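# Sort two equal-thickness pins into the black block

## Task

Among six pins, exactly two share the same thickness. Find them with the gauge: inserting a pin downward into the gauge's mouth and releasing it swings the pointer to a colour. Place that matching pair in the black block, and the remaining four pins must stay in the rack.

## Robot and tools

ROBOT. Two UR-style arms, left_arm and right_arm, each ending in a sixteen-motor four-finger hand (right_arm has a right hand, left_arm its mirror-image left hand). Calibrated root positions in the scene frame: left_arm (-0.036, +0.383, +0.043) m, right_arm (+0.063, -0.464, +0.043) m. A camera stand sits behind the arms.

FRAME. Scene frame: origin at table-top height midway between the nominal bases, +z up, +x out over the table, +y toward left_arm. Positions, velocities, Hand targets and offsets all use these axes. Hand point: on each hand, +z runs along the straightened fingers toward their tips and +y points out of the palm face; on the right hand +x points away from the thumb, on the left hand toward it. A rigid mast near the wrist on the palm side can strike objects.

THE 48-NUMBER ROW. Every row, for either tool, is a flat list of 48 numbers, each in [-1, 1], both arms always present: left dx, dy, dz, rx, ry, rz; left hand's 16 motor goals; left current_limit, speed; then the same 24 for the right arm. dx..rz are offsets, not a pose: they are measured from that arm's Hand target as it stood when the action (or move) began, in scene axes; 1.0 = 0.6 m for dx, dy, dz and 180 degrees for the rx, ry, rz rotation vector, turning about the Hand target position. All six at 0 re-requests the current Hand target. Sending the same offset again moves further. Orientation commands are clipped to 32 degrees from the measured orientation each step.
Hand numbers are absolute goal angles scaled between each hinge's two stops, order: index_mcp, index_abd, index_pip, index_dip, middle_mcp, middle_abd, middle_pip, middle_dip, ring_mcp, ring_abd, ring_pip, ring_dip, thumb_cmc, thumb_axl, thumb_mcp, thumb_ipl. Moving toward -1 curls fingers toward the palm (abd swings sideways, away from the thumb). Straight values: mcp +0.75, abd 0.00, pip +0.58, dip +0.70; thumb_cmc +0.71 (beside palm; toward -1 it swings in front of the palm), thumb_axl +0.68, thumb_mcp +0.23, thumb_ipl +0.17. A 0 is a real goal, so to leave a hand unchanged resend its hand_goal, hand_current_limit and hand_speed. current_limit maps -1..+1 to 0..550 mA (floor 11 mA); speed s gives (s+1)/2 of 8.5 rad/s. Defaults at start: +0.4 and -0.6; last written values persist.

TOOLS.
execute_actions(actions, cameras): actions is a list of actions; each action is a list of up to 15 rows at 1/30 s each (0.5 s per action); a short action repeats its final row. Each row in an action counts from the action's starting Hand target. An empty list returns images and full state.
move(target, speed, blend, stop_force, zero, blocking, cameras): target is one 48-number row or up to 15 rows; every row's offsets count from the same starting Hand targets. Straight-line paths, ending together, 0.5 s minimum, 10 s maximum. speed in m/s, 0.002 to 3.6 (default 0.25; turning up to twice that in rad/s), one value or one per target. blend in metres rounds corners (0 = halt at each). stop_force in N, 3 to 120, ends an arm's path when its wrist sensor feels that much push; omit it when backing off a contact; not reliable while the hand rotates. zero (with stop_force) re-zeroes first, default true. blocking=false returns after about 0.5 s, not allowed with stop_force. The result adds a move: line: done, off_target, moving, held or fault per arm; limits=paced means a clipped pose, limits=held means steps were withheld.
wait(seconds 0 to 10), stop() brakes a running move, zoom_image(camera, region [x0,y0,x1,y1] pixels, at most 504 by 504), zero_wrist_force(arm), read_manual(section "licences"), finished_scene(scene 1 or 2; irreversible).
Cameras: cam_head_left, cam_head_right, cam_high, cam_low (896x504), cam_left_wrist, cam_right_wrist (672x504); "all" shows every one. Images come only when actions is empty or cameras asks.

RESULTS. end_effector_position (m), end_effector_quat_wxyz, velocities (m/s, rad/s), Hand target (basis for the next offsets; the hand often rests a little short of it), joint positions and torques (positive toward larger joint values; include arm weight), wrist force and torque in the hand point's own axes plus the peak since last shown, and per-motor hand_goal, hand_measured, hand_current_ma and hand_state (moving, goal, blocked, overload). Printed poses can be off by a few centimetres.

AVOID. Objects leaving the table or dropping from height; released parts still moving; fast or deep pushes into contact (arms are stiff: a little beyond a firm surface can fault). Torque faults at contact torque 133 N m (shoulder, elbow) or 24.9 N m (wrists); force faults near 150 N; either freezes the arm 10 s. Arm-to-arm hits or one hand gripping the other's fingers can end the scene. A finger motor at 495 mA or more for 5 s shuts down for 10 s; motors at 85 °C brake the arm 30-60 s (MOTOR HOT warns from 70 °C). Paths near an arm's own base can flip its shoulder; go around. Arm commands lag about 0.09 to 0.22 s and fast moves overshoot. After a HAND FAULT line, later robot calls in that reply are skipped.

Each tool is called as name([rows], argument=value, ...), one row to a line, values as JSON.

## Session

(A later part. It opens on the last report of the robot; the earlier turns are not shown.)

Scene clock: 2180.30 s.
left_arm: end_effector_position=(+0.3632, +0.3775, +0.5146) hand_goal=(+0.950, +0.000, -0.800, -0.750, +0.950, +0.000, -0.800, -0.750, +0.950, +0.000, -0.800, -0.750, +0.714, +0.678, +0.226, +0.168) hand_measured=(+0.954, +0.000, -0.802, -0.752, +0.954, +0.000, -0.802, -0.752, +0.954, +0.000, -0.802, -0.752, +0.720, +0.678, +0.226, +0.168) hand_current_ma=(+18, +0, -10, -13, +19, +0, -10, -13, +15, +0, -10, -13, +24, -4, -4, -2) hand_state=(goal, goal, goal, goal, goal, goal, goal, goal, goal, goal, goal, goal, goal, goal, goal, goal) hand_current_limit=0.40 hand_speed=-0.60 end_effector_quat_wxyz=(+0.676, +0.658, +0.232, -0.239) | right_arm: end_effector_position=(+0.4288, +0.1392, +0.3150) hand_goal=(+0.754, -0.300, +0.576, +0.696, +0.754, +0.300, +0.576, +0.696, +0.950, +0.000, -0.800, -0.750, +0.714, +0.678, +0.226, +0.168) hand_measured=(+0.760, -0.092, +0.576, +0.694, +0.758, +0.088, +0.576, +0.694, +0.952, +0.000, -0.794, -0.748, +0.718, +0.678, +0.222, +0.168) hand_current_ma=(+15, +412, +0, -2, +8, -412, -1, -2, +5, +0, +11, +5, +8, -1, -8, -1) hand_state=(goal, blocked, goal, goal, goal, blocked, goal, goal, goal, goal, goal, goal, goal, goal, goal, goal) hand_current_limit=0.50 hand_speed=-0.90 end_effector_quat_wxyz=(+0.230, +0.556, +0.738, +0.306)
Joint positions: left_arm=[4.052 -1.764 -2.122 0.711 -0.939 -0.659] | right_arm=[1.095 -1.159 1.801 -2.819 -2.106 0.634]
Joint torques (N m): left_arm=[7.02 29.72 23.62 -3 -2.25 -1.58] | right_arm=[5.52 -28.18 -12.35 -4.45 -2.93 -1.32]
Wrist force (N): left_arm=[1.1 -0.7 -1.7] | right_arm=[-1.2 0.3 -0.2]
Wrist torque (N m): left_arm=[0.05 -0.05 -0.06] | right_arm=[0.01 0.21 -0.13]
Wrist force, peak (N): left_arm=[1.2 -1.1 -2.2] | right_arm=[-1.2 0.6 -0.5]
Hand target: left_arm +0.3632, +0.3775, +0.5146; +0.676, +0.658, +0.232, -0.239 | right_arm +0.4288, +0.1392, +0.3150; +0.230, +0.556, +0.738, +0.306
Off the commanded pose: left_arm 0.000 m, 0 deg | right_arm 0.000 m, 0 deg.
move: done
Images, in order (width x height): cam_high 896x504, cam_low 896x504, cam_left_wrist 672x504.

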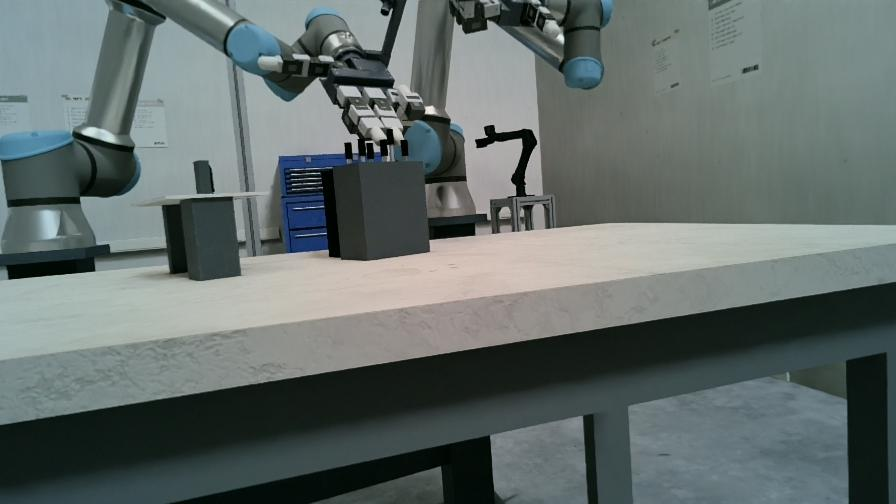

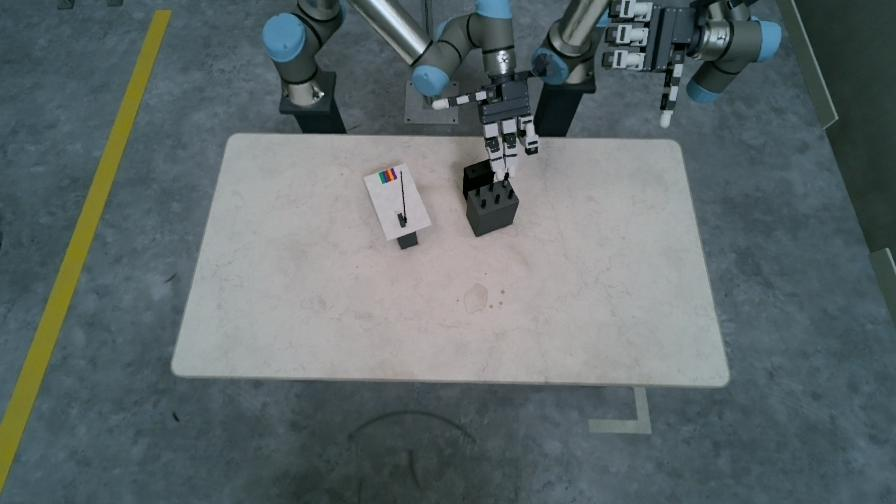

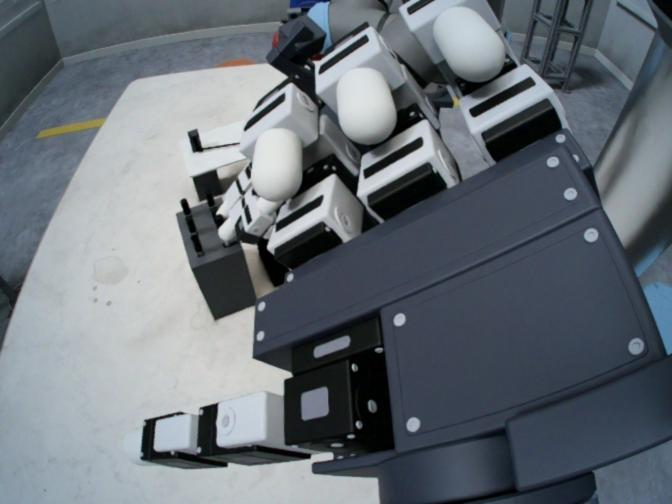

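move(target=[0,0,0,0,0,0,0.95,0,-0.8,-0.75,0.95,0,-0.8,-0.75,0.95,0,-0.8,-0.75,0.714,0.678,0.226,0.168,0.4,-0.6,0,0,-0.01333,0,0,0,0.754,-0.3,0.576,0.696,0.754,0.3,0.576,0.696,0.95,0,-0.8,-0.75,0.714,0.678,0.226,0.168,0.5,-0.9], speed=0.01, stop_force=3, cameras=["cam_low","cam_high","cam_left_wrist"])

zoom_image(camera="cam_low", region=[450, 140, 530, 220])

zoom_image(camera="cam_high", region=[330, 80, 430, 180])

zoom_image(camera="cam_left_wrist", region=[200, 210, 260, 270])

Scene clock: 2197.10 s.
left_arm: end_effector_position=(+0.3632, +0.3775, +0.5146) hand_goal=(+0.950, +0.000, -0.800, -0.750, +0.950, +0.000, -0.800, -0.750, +0.950, +0.000, -0.800, -0.750, +0.714, +0.678, +0.226, +0.168) hand_measured=(+0.954, +0.000, -0.802, -0.752, +0.954, +0.000, -0.802, -0.752, +0.954, +0.000, -0.802, -0.752, +0.720, +0.678, +0.226, +0.168) hand_current_ma=(+18, +0, -10, -13, +19, +0, -10, -13, +15, +0, -10, -13, +24, -4, -4, -2) hand_state=(goal, goal, goal, goal, goal, goal, goal, goal, goal, goal, goal, goal, goal, goal, goal, goal) hand_current_limit=0.40 hand_speed=-0.60 end_effector_quat_wxyz=(+0.676, +0.658, +0.232, -0.239) | right_arm: end_effector_position=(+0.4288, +0.1392, +0.3120) hand_goal=(+0.754, -0.300, +0.576, +0.696, +0.754, +0.300, +0.576, +0.696, +0.950, +0.000, -0.800, -0.750, +0.714, +0.678, +0.226, +0.168) hand_measured=(+0.746, -0.092, +0.570, +0.692, +0.744, +0.088, +0.568, +0.692, +0.952, +0.000, -0.794, -0.748, +0.718, +0.678, +0.222, +0.168) hand_current_ma=(-18, +412, -15, -6, -24, -412, -19, -7, +5, +0, +11, +5, +8, -1, -8, -1) hand_state=(goal, blocked, goal, goal, goal, blocked, goal, goal, goal, goal, goal, goal, goal, goal, goal, goal) hand_current_limit=0.50 hand_speed=-0.90 end_effector_quat_wxyz=(+0.230, +0.556, +0.738, +0.306)
Joint positions: left_arm=[4.052 -1.764 -2.122 0.711 -0.939 -0.659] | right_arm=[1.095 -1.155 1.803 -2.826 -2.106 0.634]
Joint torques (N m): left_arm=[7.33 30.86 23.06 -2.91 -2.06 -1.77] | right_arm=[1.23 -43.62 -22.69 -1.64 -2.95 -0.45]
Wrist force (N): left_arm=[1.0 -0.7 -1.9] | right_arm=[-1.3 1.5 -1.3]
Wrist torque (N m): left_arm=[0.08 -0.05 -0.06] | right_arm=[0.03 0.21 -0.13]
Wrist force, peak (N): left_arm=[1.3 -1.1 -2.0] | right_arm=[-1.2 2.4 -2.3]
Hand target: left_arm +0.3632, +0.3775, +0.5146; +0.676, +0.658, +0.232, -0.239 | right_arm +0.4288, +0.1392, +0.3120; +0.230, +0.556, +0.738, +0.306 (not the last commanded pose)
Off the commanded pose: left_arm 0.000 m, 0 deg | right_arm 0.005 m, 0 deg.
move: contact (right_arm)
Images, in order (width x height): cam_high 896x504, cam_low 896x504, cam_left_wrist 672x504.

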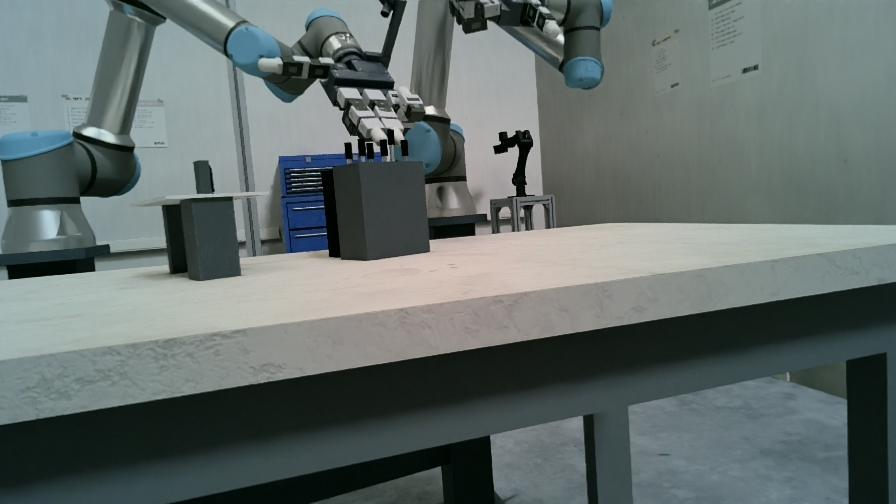

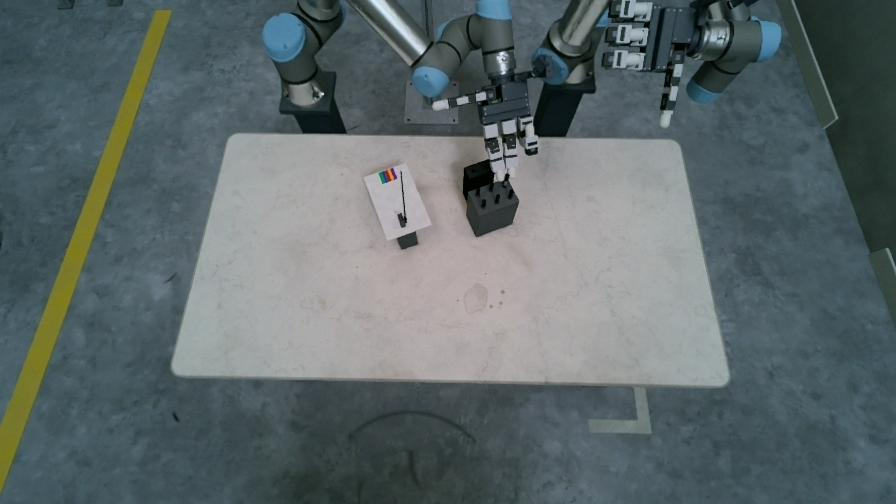

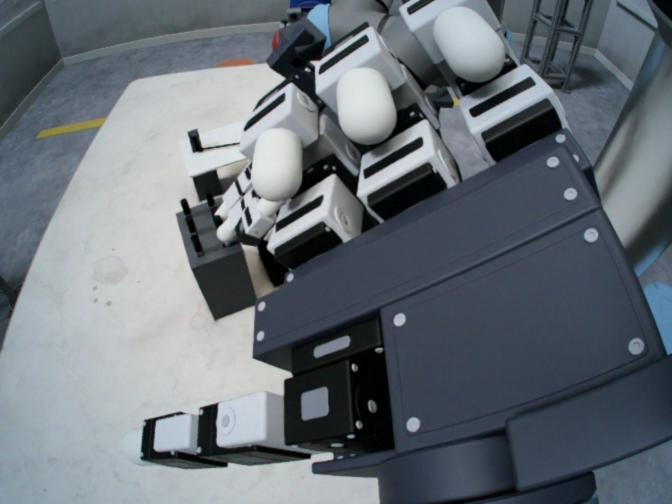

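Scaled by 6.300.

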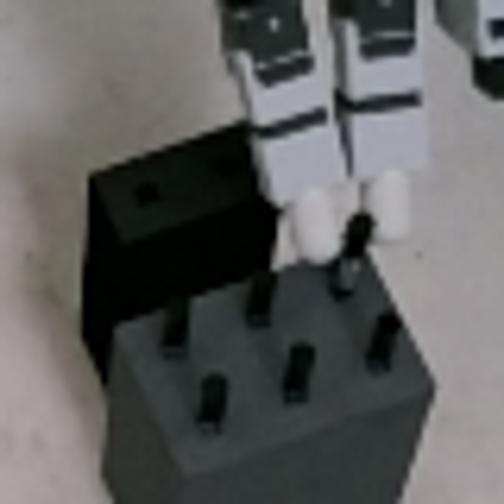

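Scaled by 5.040.

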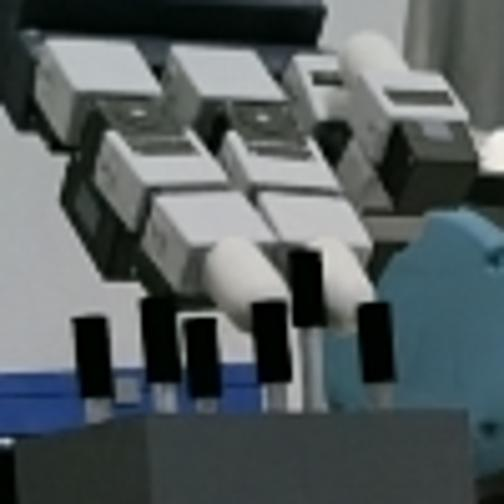

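Scaled by 8.400 from the camera's 672x504 image, which has a finer 960x720 frame.

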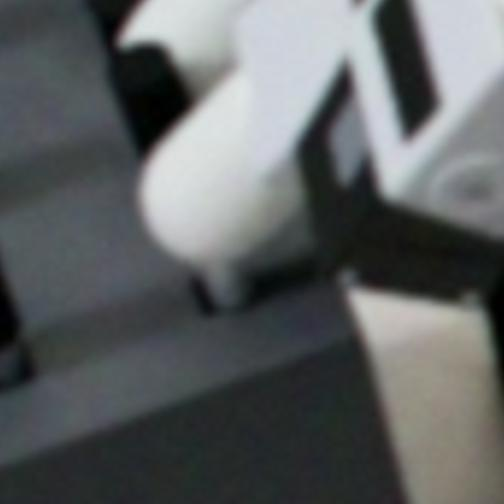

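move([
  [0,0,0,0,0,0,0.95,0,-0.8,-0.75,0.95,0,-0.8,-0.75,0.95,0,-0.8,-0.75,0.714,0.678,0.226,0.168,0.4,-0.6,0,0,0.0033,0,0,0,0.754,-0.3,0.576,0.696,0.754,0.3,0.576,0.696,0.95,0,-0.8,-0.75,0.714,0.678,0.226,0.168,0.5,-0.9],
  [0,0,0,0,0,0,0.95,0,-0.8,-0.75,0.95,0,-0.8,-0.75,0.95,0,-0.8,-0.75,0.714,0.678,0.226,0.168,0.4,-0.6,0.0020,-0.001,0.0033,0,0,0,0.754,-0.3,0.576,0.696,0.754,0.3,0.576,0.696,0.95,0,-0.8,-0.75,0.714,0.678,0.226,0.168,0.5,-0.9],
], speed=0.01, cameras=[])

move(target=[0,0,0,0,0,0,0.95,0,-0.8,-0.75,0.95,0,-0.8,-0.75,0.95,0,-0.8,-0.75,0.714,0.678,0.226,0.168,0.4,-0.6,0,0,-0.01333,0,0,0,0.754,-0.3,0.576,0.696,0.754,0.3,0.576,0.696,0.95,0,-0.8,-0.75,0.714,0.678,0.226,0.168,0.5,-0.9], speed=0.01, stop_force=3, cameras=["cam_low","cam_high","cam_left_wrist"])

zoom_image(camera="cam_low", region=[490, 165, 520, 195])

zoom_image(camera="cam_left_wrist", region=[200, 210, 260, 270])

Scene clock: 2212.10 s.
left_arm: end_effector_position=(+0.3632, +0.3775, +0.5146) hand_goal=(+0.950, +0.000, -0.800, -0.750, +0.950, +0.000, -0.800, -0.750, +0.950, +0.000, -0.800, -0.750, +0.714, +0.678, +0.226, +0.168) hand_measured=(+0.954, +0.000, -0.802, -0.752, +0.954, +0.000, -0.802, -0.752, +0.954, +0.000, -0.802, -0.752, +0.720, +0.678, +0.226, +0.168) hand_current_ma=(+18, +0, -10, -13, +19, +0, -10, -13, +15, +0, -10, -13, +24, -4, -4, -2) hand_state=(goal, goal, goal, goal, goal, goal, goal, goal, goal, goal, goal, goal, goal, goal, goal, goal) hand_current_limit=0.40 hand_speed=-0.60 end_effector_quat_wxyz=(+0.676, +0.658, +0.232, -0.239) | right_arm: end_effector_position=(+0.4298, +0.1387, +0.3140) hand_goal=(+0.754, -0.300, +0.576, +0.696, +0.754, +0.300, +0.576, +0.696, +0.950, +0.000, -0.800, -0.750, +0.714, +0.678, +0.226, +0.168) hand_measured=(+0.758, -0.092, +0.576, +0.694, +0.756, +0.088, +0.574, +0.692, +0.952, +0.000, -0.794, -0.748, +0.718, +0.678, +0.222, +0.168) hand_current_ma=(+11, +413, -1, -4, +4, -412, -4, -6, +5, +0, +11, +5, +8, -1, -8, -1) hand_state=(goal, blocked, goal, goal, goal, blocked, goal, goal, goal, goal, goal, goal, goal, goal, goal, goal) hand_current_limit=0.50 hand_speed=-0.90 end_effector_quat_wxyz=(+0.230, +0.556, +0.738, +0.306)
Joint positions: left_arm=[4.052 -1.764 -2.122 0.711 -0.939 -0.659] | right_arm=[1.093 -1.158 1.802 -2.823 -2.105 0.632]
Joint torques (N m): left_arm=[8.19 29.97 23.28 -2.98 -1.84 -1.56] | right_arm=[-10.53 -43.94 -10.78 -4.4 1.66 -1.3]
Wrist force (N): left_arm=[1.0 -1.0 -2.0] | right_arm=[-1.1 0.6 -0.1]
Wrist torque (N m): left_arm=[0.04 -0.04 -0.06] | right_arm=[0.03 0.21 0.00]
Wrist force, peak (N): left_arm=[1.4 -1.1 -2.0] | right_arm=[-1.5 1.5 -1.6]
Hand target: left_arm +0.3632, +0.3775, +0.5146; +0.676, +0.658, +0.232, -0.239 | right_arm +0.4300, +0.1386, +0.3140; +0.230, +0.556, +0.738, +0.306
Off the commanded pose: left_arm 0.000 m, 0 deg | right_arm 0.000 m, 0 deg.
move: done
No camera images: "cameras" was empty.

Scene clock: 2213.90 s.
left_arm: end_effector_position=(+0.3632, +0.3775, +0.5146) hand_goal=(+0.950, +0.000, -0.800, -0.750, +0.950, +0.000, -0.800, -0.750, +0.950, +0.000, -0.800, -0.750, +0.714, +0.678, +0.226, +0.168) hand_measured=(+0.954, +0.000, -0.802, -0.752, +0.954, +0.000, -0.802, -0.752, +0.954, +0.000, -0.802, -0.752, +0.720, +0.678, +0.226, +0.168) hand_current_ma=(+18, +0, -10, -13, +19, +0, -10, -13, +15, +0, -10, -13, +24, -4, -4, -2) hand_state=(goal, goal, goal, goal, goal, goal, goal, goal, goal, goal, goal, goal, goal, goal, goal, goal) hand_current_limit=0.40 hand_speed=-0.60 end_effector_quat_wxyz=(+0.676, +0.658, +0.232, -0.239) | right_arm: end_effector_position=(+0.4300, +0.1386, +0.3060) hand_goal=(+0.754, -0.300, +0.576, +0.696, +0.754, +0.300, +0.576, +0.696, +0.950, +0.000, -0.800, -0.750, +0.714, +0.678, +0.226, +0.168) hand_measured=(+0.758, -0.092, +0.574, +0.694, +0.756, +0.088, +0.574, +0.694, +0.952, +0.000, -0.794, -0.748, +0.718, +0.678, +0.222, +0.168) hand_current_ma=(+9, +413, -2, -4, +6, -412, -3, -5, +5, +0, +11, +5, +8, -1, -8, -1) hand_state=(goal, blocked, goal, goal, goal, blocked, goal, goal, goal, goal, goal, goal, goal, goal, goal, goal) hand_current_limit=0.50 hand_speed=-0.90 end_effector_quat_wxyz=(+0.230, +0.556, +0.738, +0.306)
Joint positions: left_arm=[4.052 -1.764 -2.122 0.711 -0.939 -0.659] | right_arm=[1.093 -1.146 1.81 -2.842 -2.105 0.632]
Joint torques (N m): left_arm=[6.83 30.7 22.87 -3.1 -1.82 -1.66] | right_arm=[-9.53 -27.99 -11.78 -4.48 -1.55 -1.33]
Wrist force (N): left_arm=[0.9 -0.9 -2.0] | right_arm=[-1.1 0.5 -0.3]
Wrist torque (N m): left_arm=[0.05 -0.04 -0.08] | right_arm=[0.03 0.19 -0.01]
Wrist force, peak (N): left_arm=[1.3 -0.9 -2.0] | right_arm=[-1.1 2.5 -1.8]
Hand target: left_arm +0.3632, +0.3775, +0.5146; +0.676, +0.658, +0.232, -0.239 | right_arm +0.4300, +0.1386, +0.3060; +0.230, +0.556, +0.738, +0.306
Off the commanded pose: left_arm 0.000 m, 0 deg | right_arm 0.000 m, 0 deg.
move: done
Images, in order (width x height): cam_high 896x504, cam_low 896x504, cam_left_wrist 672x504.

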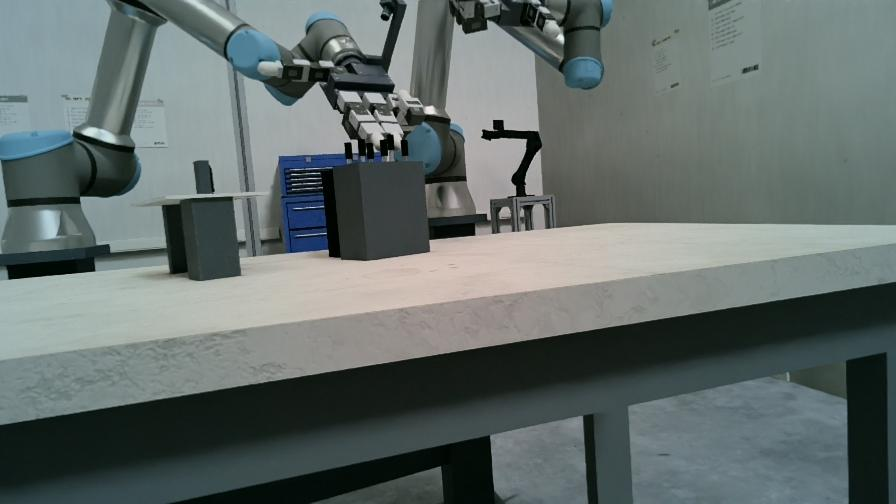

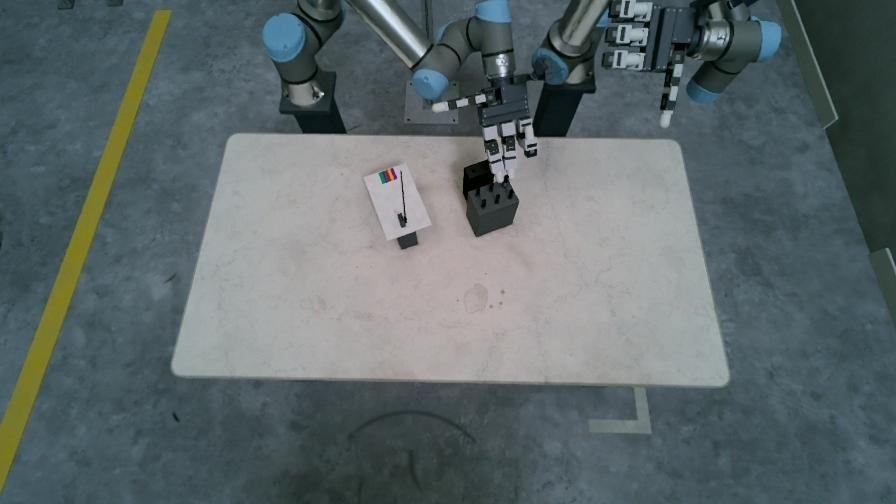

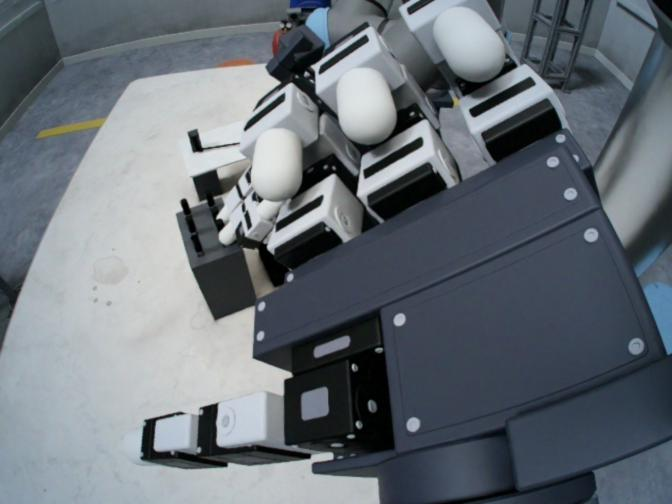

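Scaled by 16.800.

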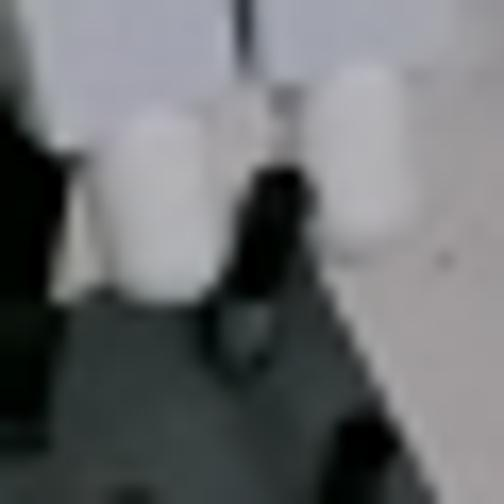

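Scaled by 8.400 from the camera's 672x504 image, which has a finer 960x720 frame.

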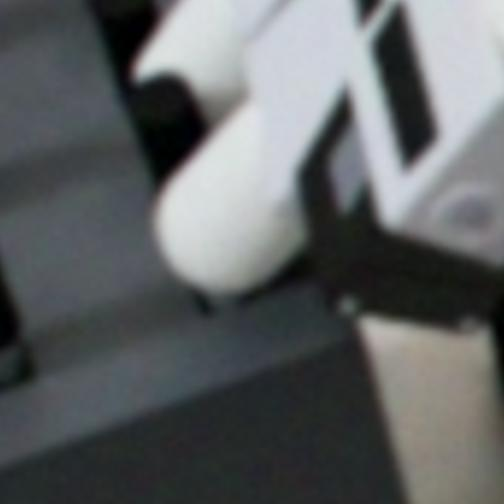

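move(target=[0,0,0,0,0,0,0.95,0,-0.8,-0.75,0.95,0,-0.8,-0.75,0.95,0,-0.8,-0.75,0.714,0.678,0.226,0.168,0.4,-0.6,0,0,-0.02333,0,0,0,0.754,-0.3,0.576,0.696,0.754,0.3,0.576,0.696,0.95,0,-0.8,-0.75,0.714,0.678,0.226,0.168,0.5,-0.9], speed=0.01, stop_force=3, cameras=["cam_low","cam_high","cam_left_wrist"])

zoom_image(camera="cam_low", region=[450, 140, 530, 220])

zoom_image(camera="cam_high", region=[330, 80, 430, 180])

Scene clock: 2223.60 s.
left_arm: end_effector_position=(+0.3632, +0.3775, +0.5146) hand_goal=(+0.950, +0.000, -0.800, -0.750, +0.950, +0.000, -0.800, -0.750, +0.950, +0.000, -0.800, -0.750, +0.714, +0.678, +0.226, +0.168) hand_measured=(+0.954, +0.000, -0.802, -0.752, +0.954, +0.000, -0.802, -0.752, +0.954, +0.000, -0.802, -0.752, +0.720, +0.678, +0.226, +0.168) hand_current_ma=(+18, +0, -10, -13, +19, +0, -10, -13, +15, +0, -10, -13, +24, -4, -4, -2) hand_state=(goal, goal, goal, goal, goal, goal, goal, goal, goal, goal, goal, goal, goal, goal, goal, goal) hand_current_limit=0.40 hand_speed=-0.60 end_effector_quat_wxyz=(+0.676, +0.658, +0.232, -0.239) | right_arm: end_effector_position=(+0.4300, +0.1386, +0.2920) hand_goal=(+0.754, -0.300, +0.576, +0.696, +0.754, +0.300, +0.576, +0.696, +0.950, +0.000, -0.800, -0.750, +0.714, +0.678, +0.226, +0.168) hand_measured=(+0.758, -0.092, +0.574, +0.694, +0.756, +0.088, +0.574, +0.694, +0.952, +0.000, -0.794, -0.748, +0.718, +0.678, +0.222, +0.168) hand_current_ma=(+9, +413, -2, -4, +6, -412, -3, -5, +5, +0, +11, +5, +8, -1, -8, -1) hand_state=(goal, blocked, goal, goal, goal, blocked, goal, goal, goal, goal, goal, goal, goal, goal, goal, goal) hand_current_limit=0.50 hand_speed=-0.90 end_effector_quat_wxyz=(+0.230, +0.556, +0.738, +0.306)
Joint positions: left_arm=[4.052 -1.764 -2.122 0.711 -0.939 -0.659] | right_arm=[1.093 -1.125 1.822 -2.876 -2.105 0.632]
Joint torques (N m): left_arm=[7.56 30.49 22.7 -2.91 -1.82 -1.62] | right_arm=[-9.64 -27.77 -11.56 -4.38 -2.57 -0.87]
Wrist force (N): left_arm=[1.2 -0.8 -1.9] | right_arm=[-1.2 1.1 -0.4]
Wrist torque (N m): left_arm=[0.05 -0.06 -0.05] | right_arm=[0.05 0.17 -0.03]
Wrist force, peak (N): left_arm=[1.2 -0.9 -2.1] | right_arm=[-1.5 0.9 -0.5]
Hand target: left_arm +0.3632, +0.3775, +0.5146; +0.676, +0.658, +0.232, -0.239 | right_arm +0.4300, +0.1386, +0.2920; +0.230, +0.556, +0.738, +0.306
Off the commanded pose: left_arm 0.000 m, 0 deg | right_arm 0.000 m, 0 deg.
move: done
Images, in order (width x height): cam_high 896x504, cam_low 896x504, cam_left_wrist 672x504.

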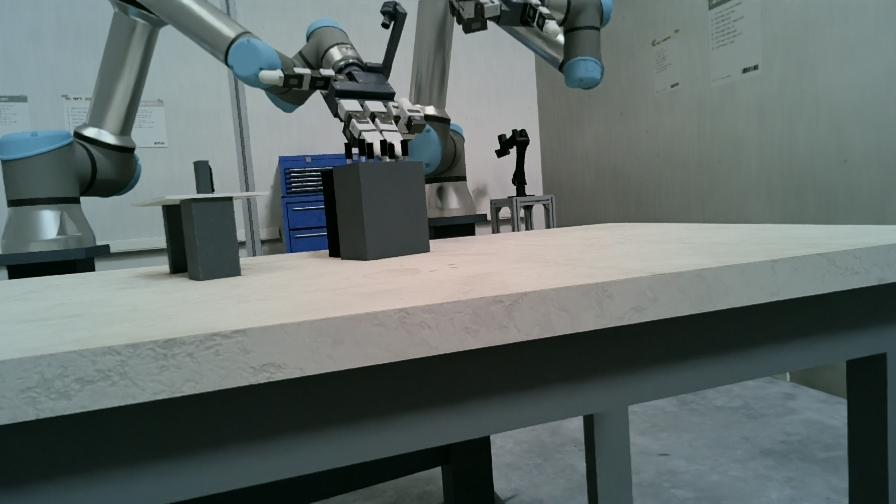

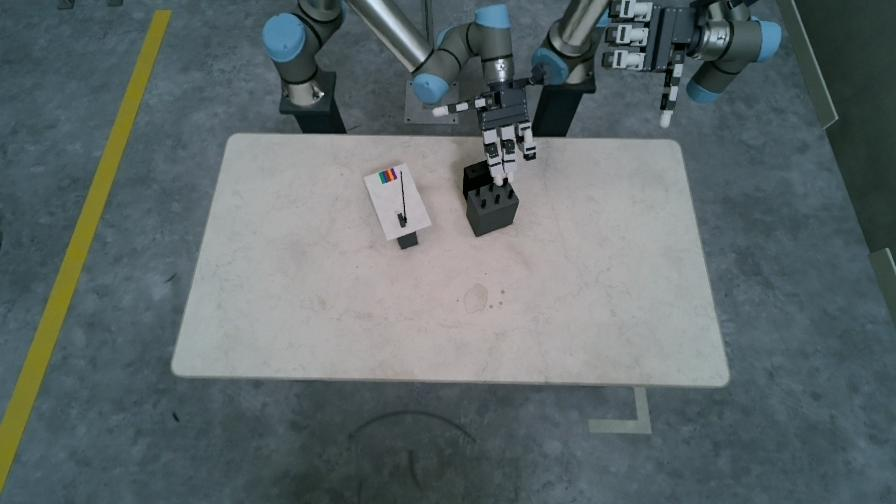

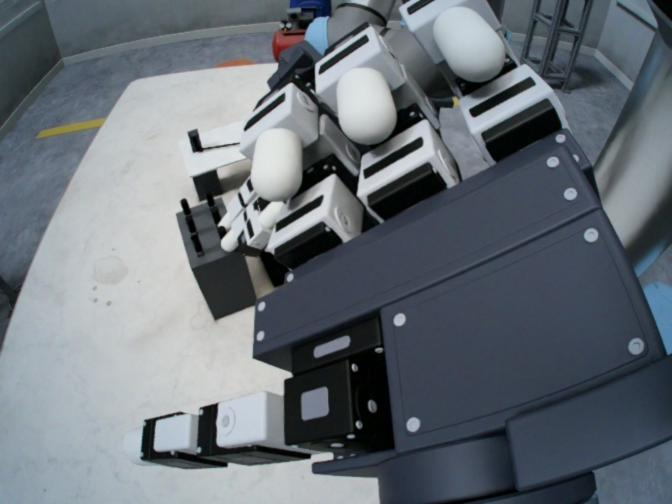

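Scaled by 6.300.

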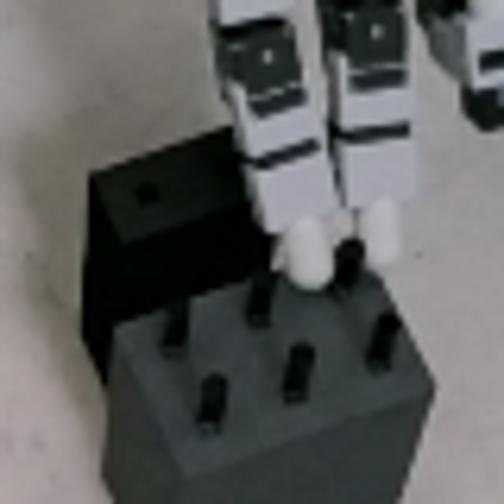

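Scaled by 5.040.

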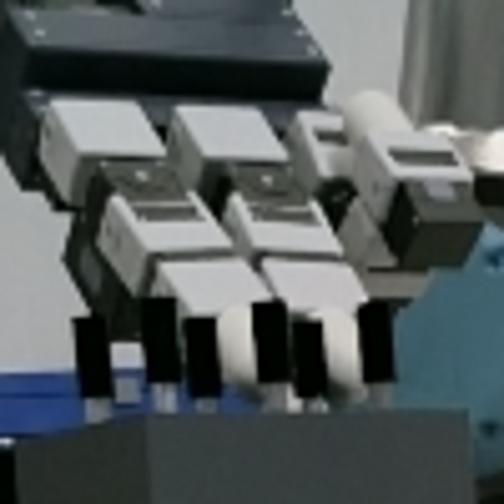

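move(target=[0,0,0,0,0,0,0.95,0,-0.8,-0.75,0.95,0,-0.8,-0.75,0.95,0,-0.8,-0.75,0.714,0.678,0.226,0.168,0.4,-0.6,0,0,0.1,0,0,0,0.754,-0.3,0.576,0.696,0.754,0.3,0.576,0.696,0.95,0,-0.8,-0.75,0.714,0.678,0.226,0.168,0.6,-0.9], speed=0.05, cameras=["cam_low","cam_high","cam_left_wrist"])

zoom_image(camera="cam_high", region=[330, 80, 430, 180])

zoom_image(camera="cam_low", region=[450, 140, 530, 220])

Scene clock: 2262.33 s.
left_arm: end_effector_position=(+0.3632, +0.3775, +0.5146) hand_goal=(+0.950, +0.000, -0.800, -0.750, +0.950, +0.000, -0.800, -0.750, +0.950, +0.000, -0.800, -0.750, +0.714, +0.678, +0.226, +0.168) hand_measured=(+0.954, +0.000, -0.802, -0.752, +0.954, +0.000, -0.802, -0.752, +0.954, +0.000, -0.802, -0.752, +0.720, +0.678, +0.226, +0.168) hand_current_ma=(+18, +0, -10, -13, +19, +0, -10, -13, +15, +0, -10, -13, +24, -4, -4, -2) hand_state=(goal, goal, goal, goal, goal, goal, goal, goal, goal, goal, goal, goal, goal, goal, goal, goal) hand_current_limit=0.40 hand_speed=-0.60 end_effector_quat_wxyz=(+0.676, +0.658, +0.232, -0.239) | right_arm: end_effector_position=(+0.4300, +0.1386, +0.3519) hand_goal=(+0.754, -0.300, +0.576, +0.696, +0.754, +0.300, +0.576, +0.696, +0.950, +0.000, -0.800, -0.750, +0.714, +0.678, +0.226, +0.168) hand_measured=(+0.760, -0.092, +0.576, +0.694, +0.758, +0.088, +0.574, +0.694, +0.952, +0.000, -0.794, -0.748, +0.718, +0.678, +0.222, +0.168) hand_current_ma=(+12, +440, +0, -3, +7, -440, -2, -5, +5, +0, +11, +5, +8, -1, -8, -1) hand_state=(goal, blocked, goal, goal, goal, blocked, goal, goal, goal, goal, goal, goal, goal, goal, goal, goal) hand_current_limit=0.60 hand_speed=-0.90 end_effector_quat_wxyz=(+0.230, +0.556, +0.738, +0.306)
Joint positions: left_arm=[4.052 -1.764 -2.122 0.711 -0.939 -0.659] | right_arm=[1.093 -1.209 1.762 -2.732 -2.105 0.632]
Joint torques (N m): left_arm=[6.78 30 22.67 -2.88 -1.81 -1.46] | right_arm=[-6.42 -43.1 -25.9 -2.1 -2.22 1.06]
Wrist force (N): left_arm=[1.0 -0.8 -1.8] | right_arm=[-1.1 0.2 -0.2]
Wrist torque (N m): left_arm=[0.06 -0.05 -0.07] | right_arm=[0.00 0.14 0.00]
Wrist force, peak (N): left_arm=[1.0 -1.0 -2.3] | right_arm=[-1.6 0.9 -1.0]
Hand target: left_arm +0.3632, +0.3775, +0.5146; +0.676, +0.658, +0.232, -0.239 | right_arm +0.4300, +0.1386, +0.3520; +0.230, +0.556, +0.738, +0.306
Off the commanded pose: left_arm 0.000 m, 0 deg | right_arm 0.000 m, 0 deg.
move: done
Images, in order (width x height): cam_high 896x504, cam_low 896x504, cam_left_wrist 672x504.

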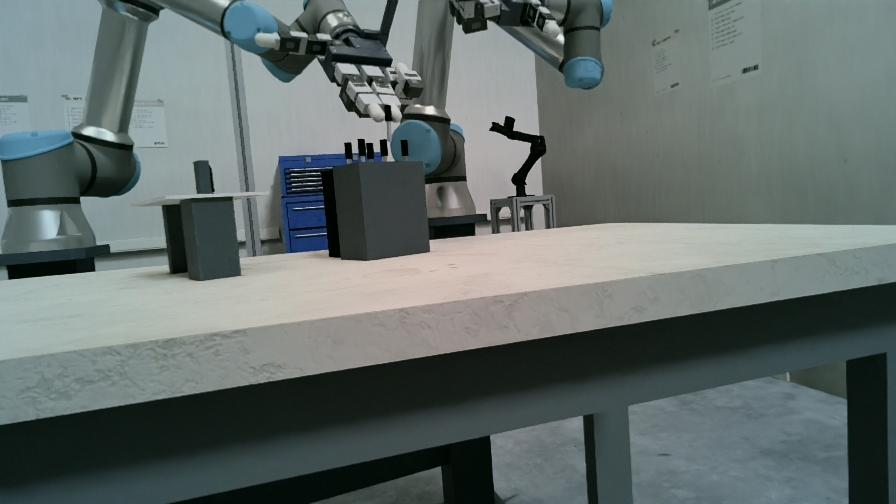

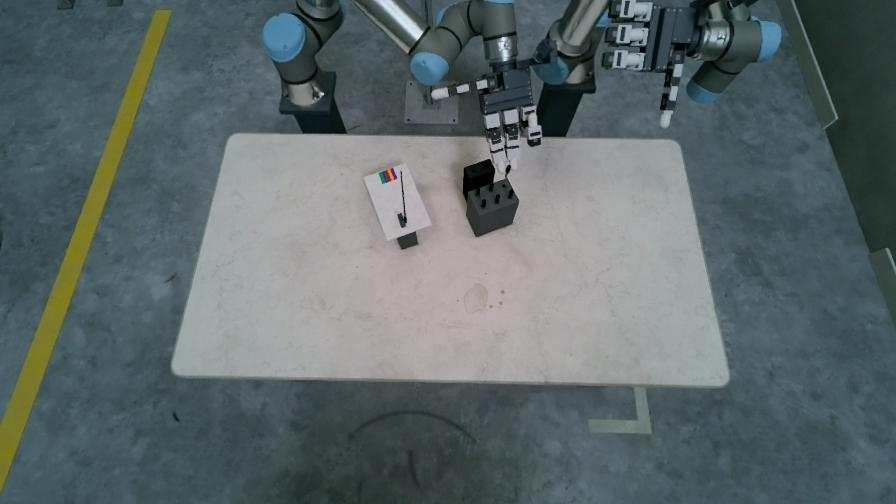

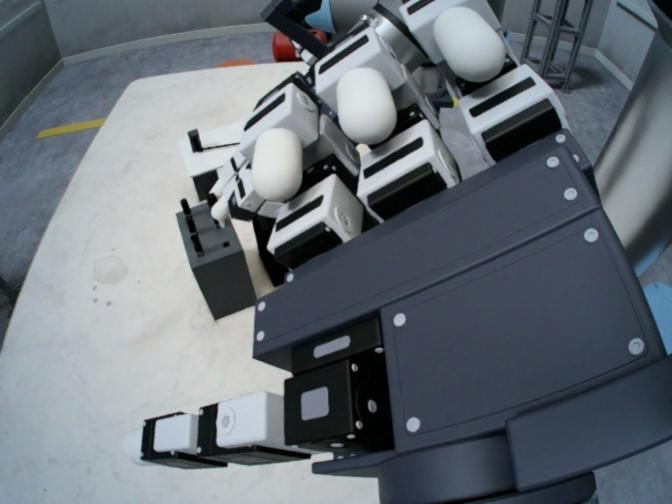

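Scaled by 5.040.

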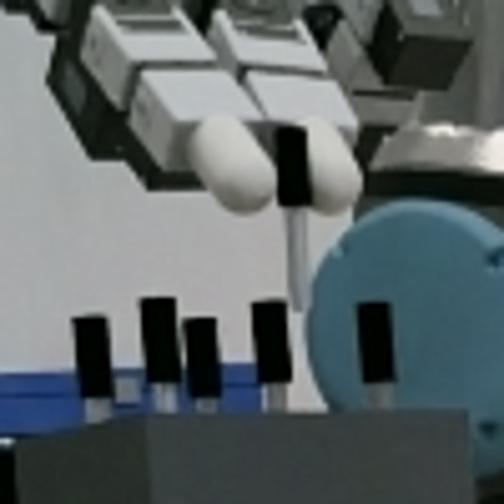

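Scaled by 6.300.

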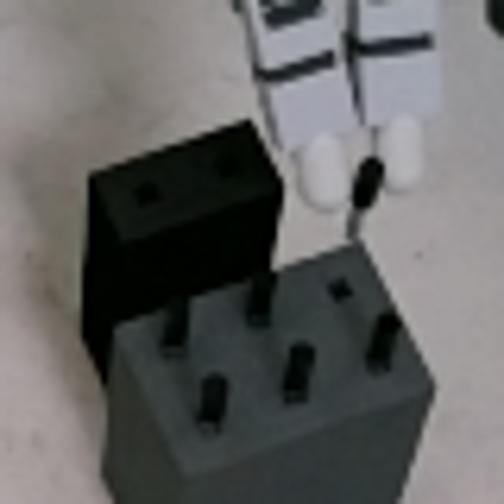

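move([
  [0,0,0,0,0,0,0.95,0,-0.8,-0.75,0.95,0,-0.8,-0.75,0.95,0,-0.8,-0.75,0.714,0.678,0.226,0.168,0.4,-0.6,0,0,0.08,0,0,0,0.754,-0.3,0.576,0.696,0.754,0.3,0.576,0.696,0.95,0,-0.8,-0.75,0.714,0.678,0.226,0.168,0.6,-0.9],
  [0,0,0,0,0,0,0.95,0,-0.8,-0.75,0.95,0,-0.8,-0.75,0.95,0,-0.8,-0.75,0.714,0.678,0.226,0.168,0.4,-0.6,0.1793,-0.4445,0.0633,0,0,0.0222,0.754,-0.3,0.576,0.696,0.754,0.3,0.576,0.696,0.95,0,-0.8,-0.75,0.714,0.678,0.226,0.168,0.6,-0.9],
], speed=0.15, blend=[0.02,0], cameras=["cam_low","cam_high"])

zoom_image(camera="cam_high", region=[150, 80, 250, 200])

zoom_image(camera="cam_low", region=[360, 150, 440, 250])

Scene clock: 2281.30 s.
left_arm: end_effector_position=(+0.3632, +0.3775, +0.5146) hand_goal=(+0.950, +0.000, -0.800, -0.750, +0.950, +0.000, -0.800, -0.750, +0.950, +0.000, -0.800, -0.750, +0.714, +0.678, +0.226, +0.168) hand_measured=(+0.954, +0.000, -0.802, -0.752, +0.954, +0.000, -0.802, -0.752, +0.954, +0.000, -0.802, -0.752, +0.720, +0.678, +0.226, +0.168) hand_current_ma=(+18, +0, -10, -13, +19, +0, -10, -13, +15, +0, -10, -13, +24, -4, -4, -2) hand_state=(goal, goal, goal, goal, goal, goal, goal, goal, goal, goal, goal, goal, goal, goal, goal, goal) hand_current_limit=0.40 hand_speed=-0.60 end_effector_quat_wxyz=(+0.676, +0.658, +0.232, -0.239) | right_arm: end_effector_position=(+0.5375, -0.1280, +0.3900) hand_goal=(+0.754, -0.300, +0.576, +0.696, +0.754, +0.300, +0.576, +0.696, +0.950, +0.000, -0.800, -0.750, +0.714, +0.678, +0.226, +0.168) hand_measured=(+0.760, -0.092, +0.576, +0.694, +0.758, +0.088, +0.574, +0.694, +0.952, +0.000, -0.794, -0.748, +0.718, +0.678, +0.222, +0.168) hand_current_ma=(+13, +440, +0, -3, +8, -440, -2, -4, +5, +0, +11, +5, +8, -1, -8, -1) hand_state=(goal, blocked, goal, goal, goal, blocked, goal, goal, goal, goal, goal, goal, goal, goal, goal, goal) hand_current_limit=0.60 hand_speed=-0.90 end_effector_quat_wxyz=(+0.219, +0.530, +0.757, +0.314) end_effector_velocity=(+0.000, -0.001, +0.000) end_effector_angular_velocity=(-0.001, -0.001, +0.003)
Joint positions: left_arm=[4.052 -1.764 -2.122 0.711 -0.939 -0.659] | right_arm=[0.479 -1.682 2.235 -2.906 -1.655 0.085]
Joint velocities: left_arm=[within noise] | right_arm=[-0.004 -0.003 0.002 0.001 0.003 -0.006]
Joint torques (N m): left_arm=[7.52 30.82 22.63 -2.72 -1.73 -1.44] | right_arm=[-9.9 -21.31 -11.94 -4.64 2.47 -1.38]
Wrist force (N): left_arm=[1.0 -1.0 -1.8] | right_arm=[-1.6 0.6 -0.1]
Wrist torque (N m): left_arm=[0.02 -0.05 -0.06] | right_arm=[0.02 0.21 -0.08]
Wrist force, peak (N): left_arm=[1.2 -0.8 -2.3] | right_arm=[-2.4 0.5 -0.2]
Hand target: left_arm +0.3632, +0.3775, +0.5146; +0.676, +0.658, +0.232, -0.239 | right_arm +0.5376, -0.1281, +0.3900; +0.219, +0.529, +0.757, +0.314
Off the commanded pose: left_arm 0.000 m, 0 deg | right_arm 0.000 m, 0 deg.
move: done
Images, in order (width x height): cam_high 896x504, cam_low 896x504.

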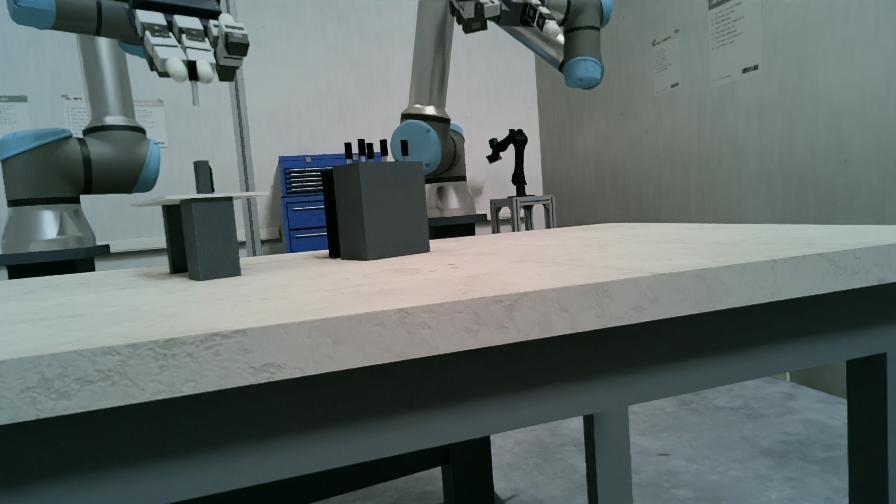

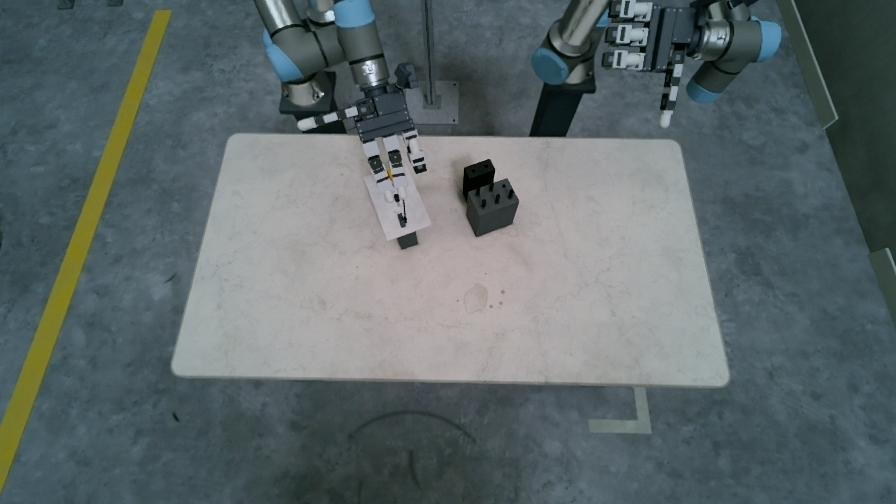

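Scaled by 4.200.

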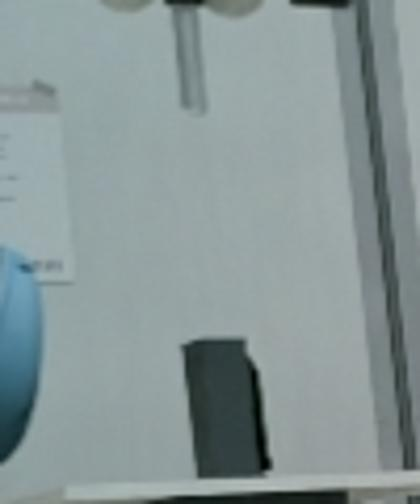

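Scaled by 5.040.

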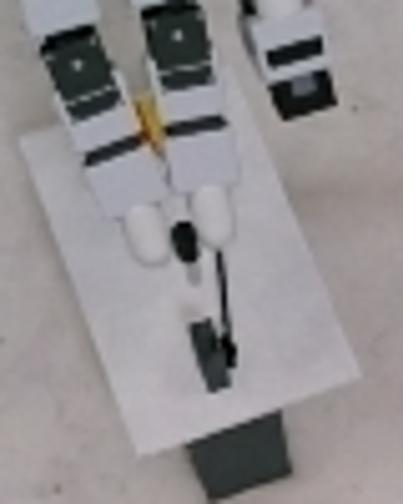

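move(target=[0.178,-0.4625,-0.2243,0,0,0,0.95,0,-0.8,-0.75,0.95,0,-0.8,-0.75,0.95,0,-0.8,-0.75,0.714,0.678,0.226,0.168,0.4,-0.6,0,0,0,0,0,0,0.754,-0.3,0.576,0.696,0.754,0.3,0.576,0.696,0.95,0,-0.8,-0.75,0.714,0.678,0.226,0.168,0.6,-0.9], speed=0.15, cameras=["cam_low","cam_high","cam_left_wrist"])

Scene clock: 2290.47 s.
left_arm: end_effector_position=(+0.4699, +0.1000, +0.3800) hand_goal=(+0.950, +0.000, -0.800, -0.750, +0.950, +0.000, -0.800, -0.750, +0.950, +0.000, -0.800, -0.750, +0.714, +0.678, +0.226, +0.168) hand_measured=(+0.954, +0.000, -0.802, -0.752, +0.954, +0.000, -0.802, -0.752, +0.954, +0.000, -0.802, -0.752, +0.720, +0.678, +0.226, +0.168) hand_current_ma=(+18, +0, -10, -13, +19, +0, -10, -13, +16, +0, -10, -13, +24, -4, -4, -2) hand_state=(goal, goal, goal, goal, goal, goal, goal, goal, goal, goal, goal, goal, goal, goal, goal, goal) hand_current_limit=0.40 hand_speed=-0.60 end_effector_quat_wxyz=(+0.676, +0.658, +0.232, -0.239) | right_arm: end_effector_position=(+0.5376, -0.1281, +0.3900) hand_goal=(+0.754, -0.300, +0.576, +0.696, +0.754, +0.300, +0.576, +0.696, +0.950, +0.000, -0.800, -0.750, +0.714, +0.678, +0.226, +0.168) hand_measured=(+0.760, -0.092, +0.576, +0.694, +0.758, +0.088, +0.574, +0.694, +0.952, +0.000, -0.794, -0.748, +0.718, +0.678, +0.222, +0.168) hand_current_ma=(+13, +440, +0, -3, +8, -440, -2, -4, +5, +0, +11, +5, +8, -1, -8, -1) hand_state=(goal, blocked, goal, goal, goal, blocked, goal, goal, goal, goal, goal, goal, goal, goal, goal, goal) hand_current_limit=0.60 hand_speed=-0.90 end_effector_quat_wxyz=(+0.219, +0.529, +0.757, +0.314)
Joint positions: left_arm=[3.297 -2.113 -2.111 0.935 -0.186 -0.533] | right_arm=[0.479 -1.682 2.235 -2.906 -1.655 0.085]
Joint torques (N m): left_arm=[-9.3 25.45 17.01 -1.77 2.58 1.81] | right_arm=[-9.68 -23.21 -13.47 -4.31 2.32 -1.16]
Wrist force (N): left_arm=[1.4 -0.8 -1.7] | right_arm=[-1.5 0.5 -0.2]
Wrist torque (N m): left_arm=[0.06 -0.11 -0.16] | right_arm=[0.01 0.20 -0.07]
Wrist force, peak (N): left_arm=[0.6 -0.9 -2.8] | right_arm=[-1.7 0.7 -0.1]
Hand target: left_arm +0.4700, +0.1000, +0.3800; +0.676, +0.658, +0.232, -0.239 | right_arm +0.5376, -0.1281, +0.3900; +0.219, +0.529, +0.757, +0.314
Off the commanded pose: left_arm 0.000 m, 0 deg | right_arm 0.000 m, 0 deg.
move: done
Images, in order (width x height): cam_high 896x504, cam_low 896x504, cam_left_wrist 672x504.

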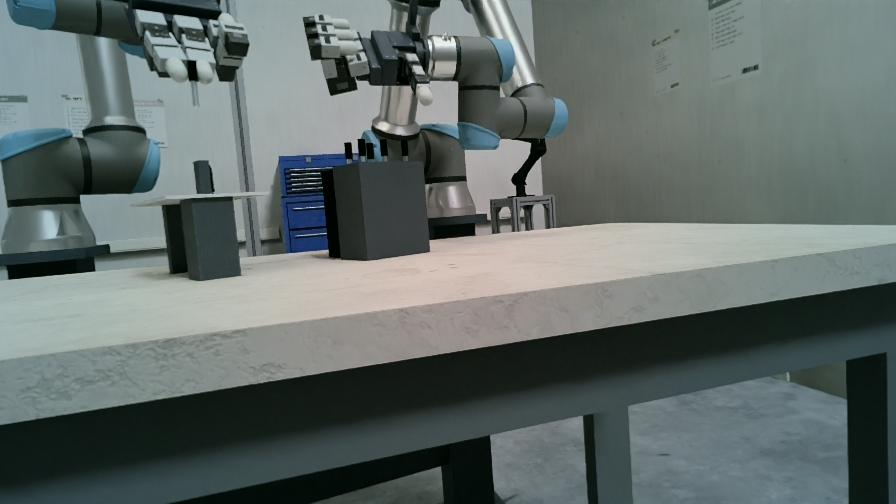

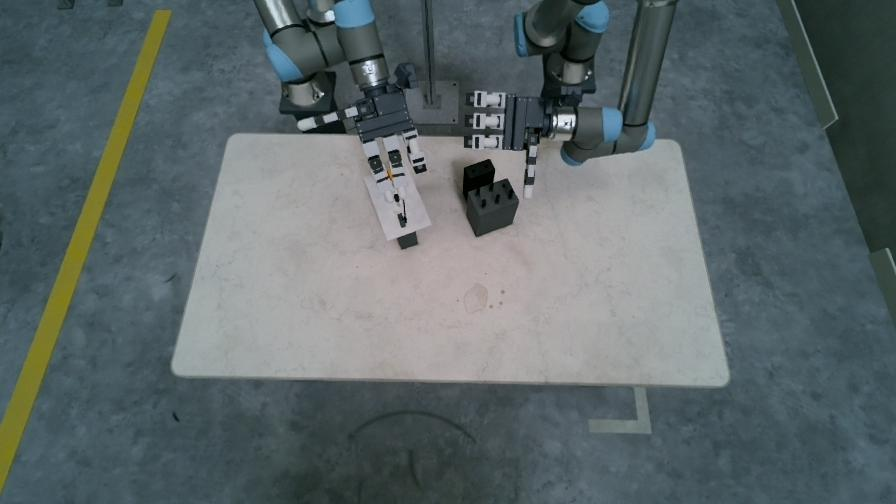

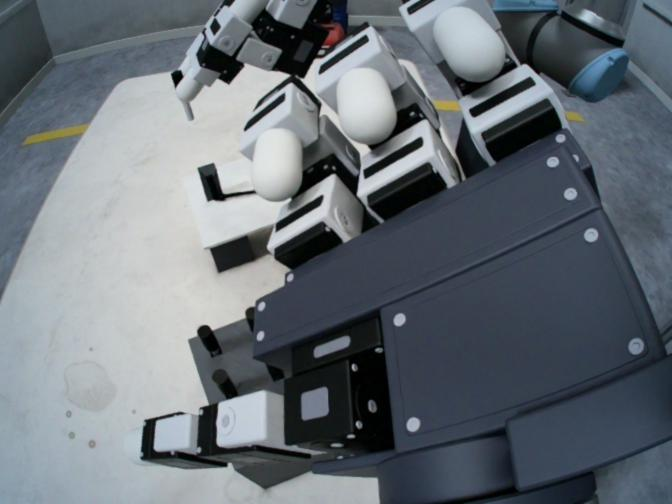

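zoom_image(camera="cam_left_wrist", region=[160, 90, 260, 220])

Scaled by 3.877 from the camera's 672x504 image, which has a finer 960x720 frame.

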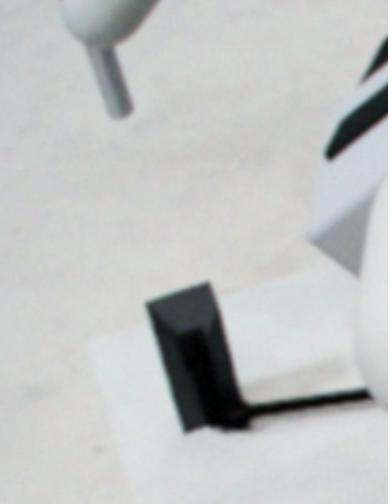

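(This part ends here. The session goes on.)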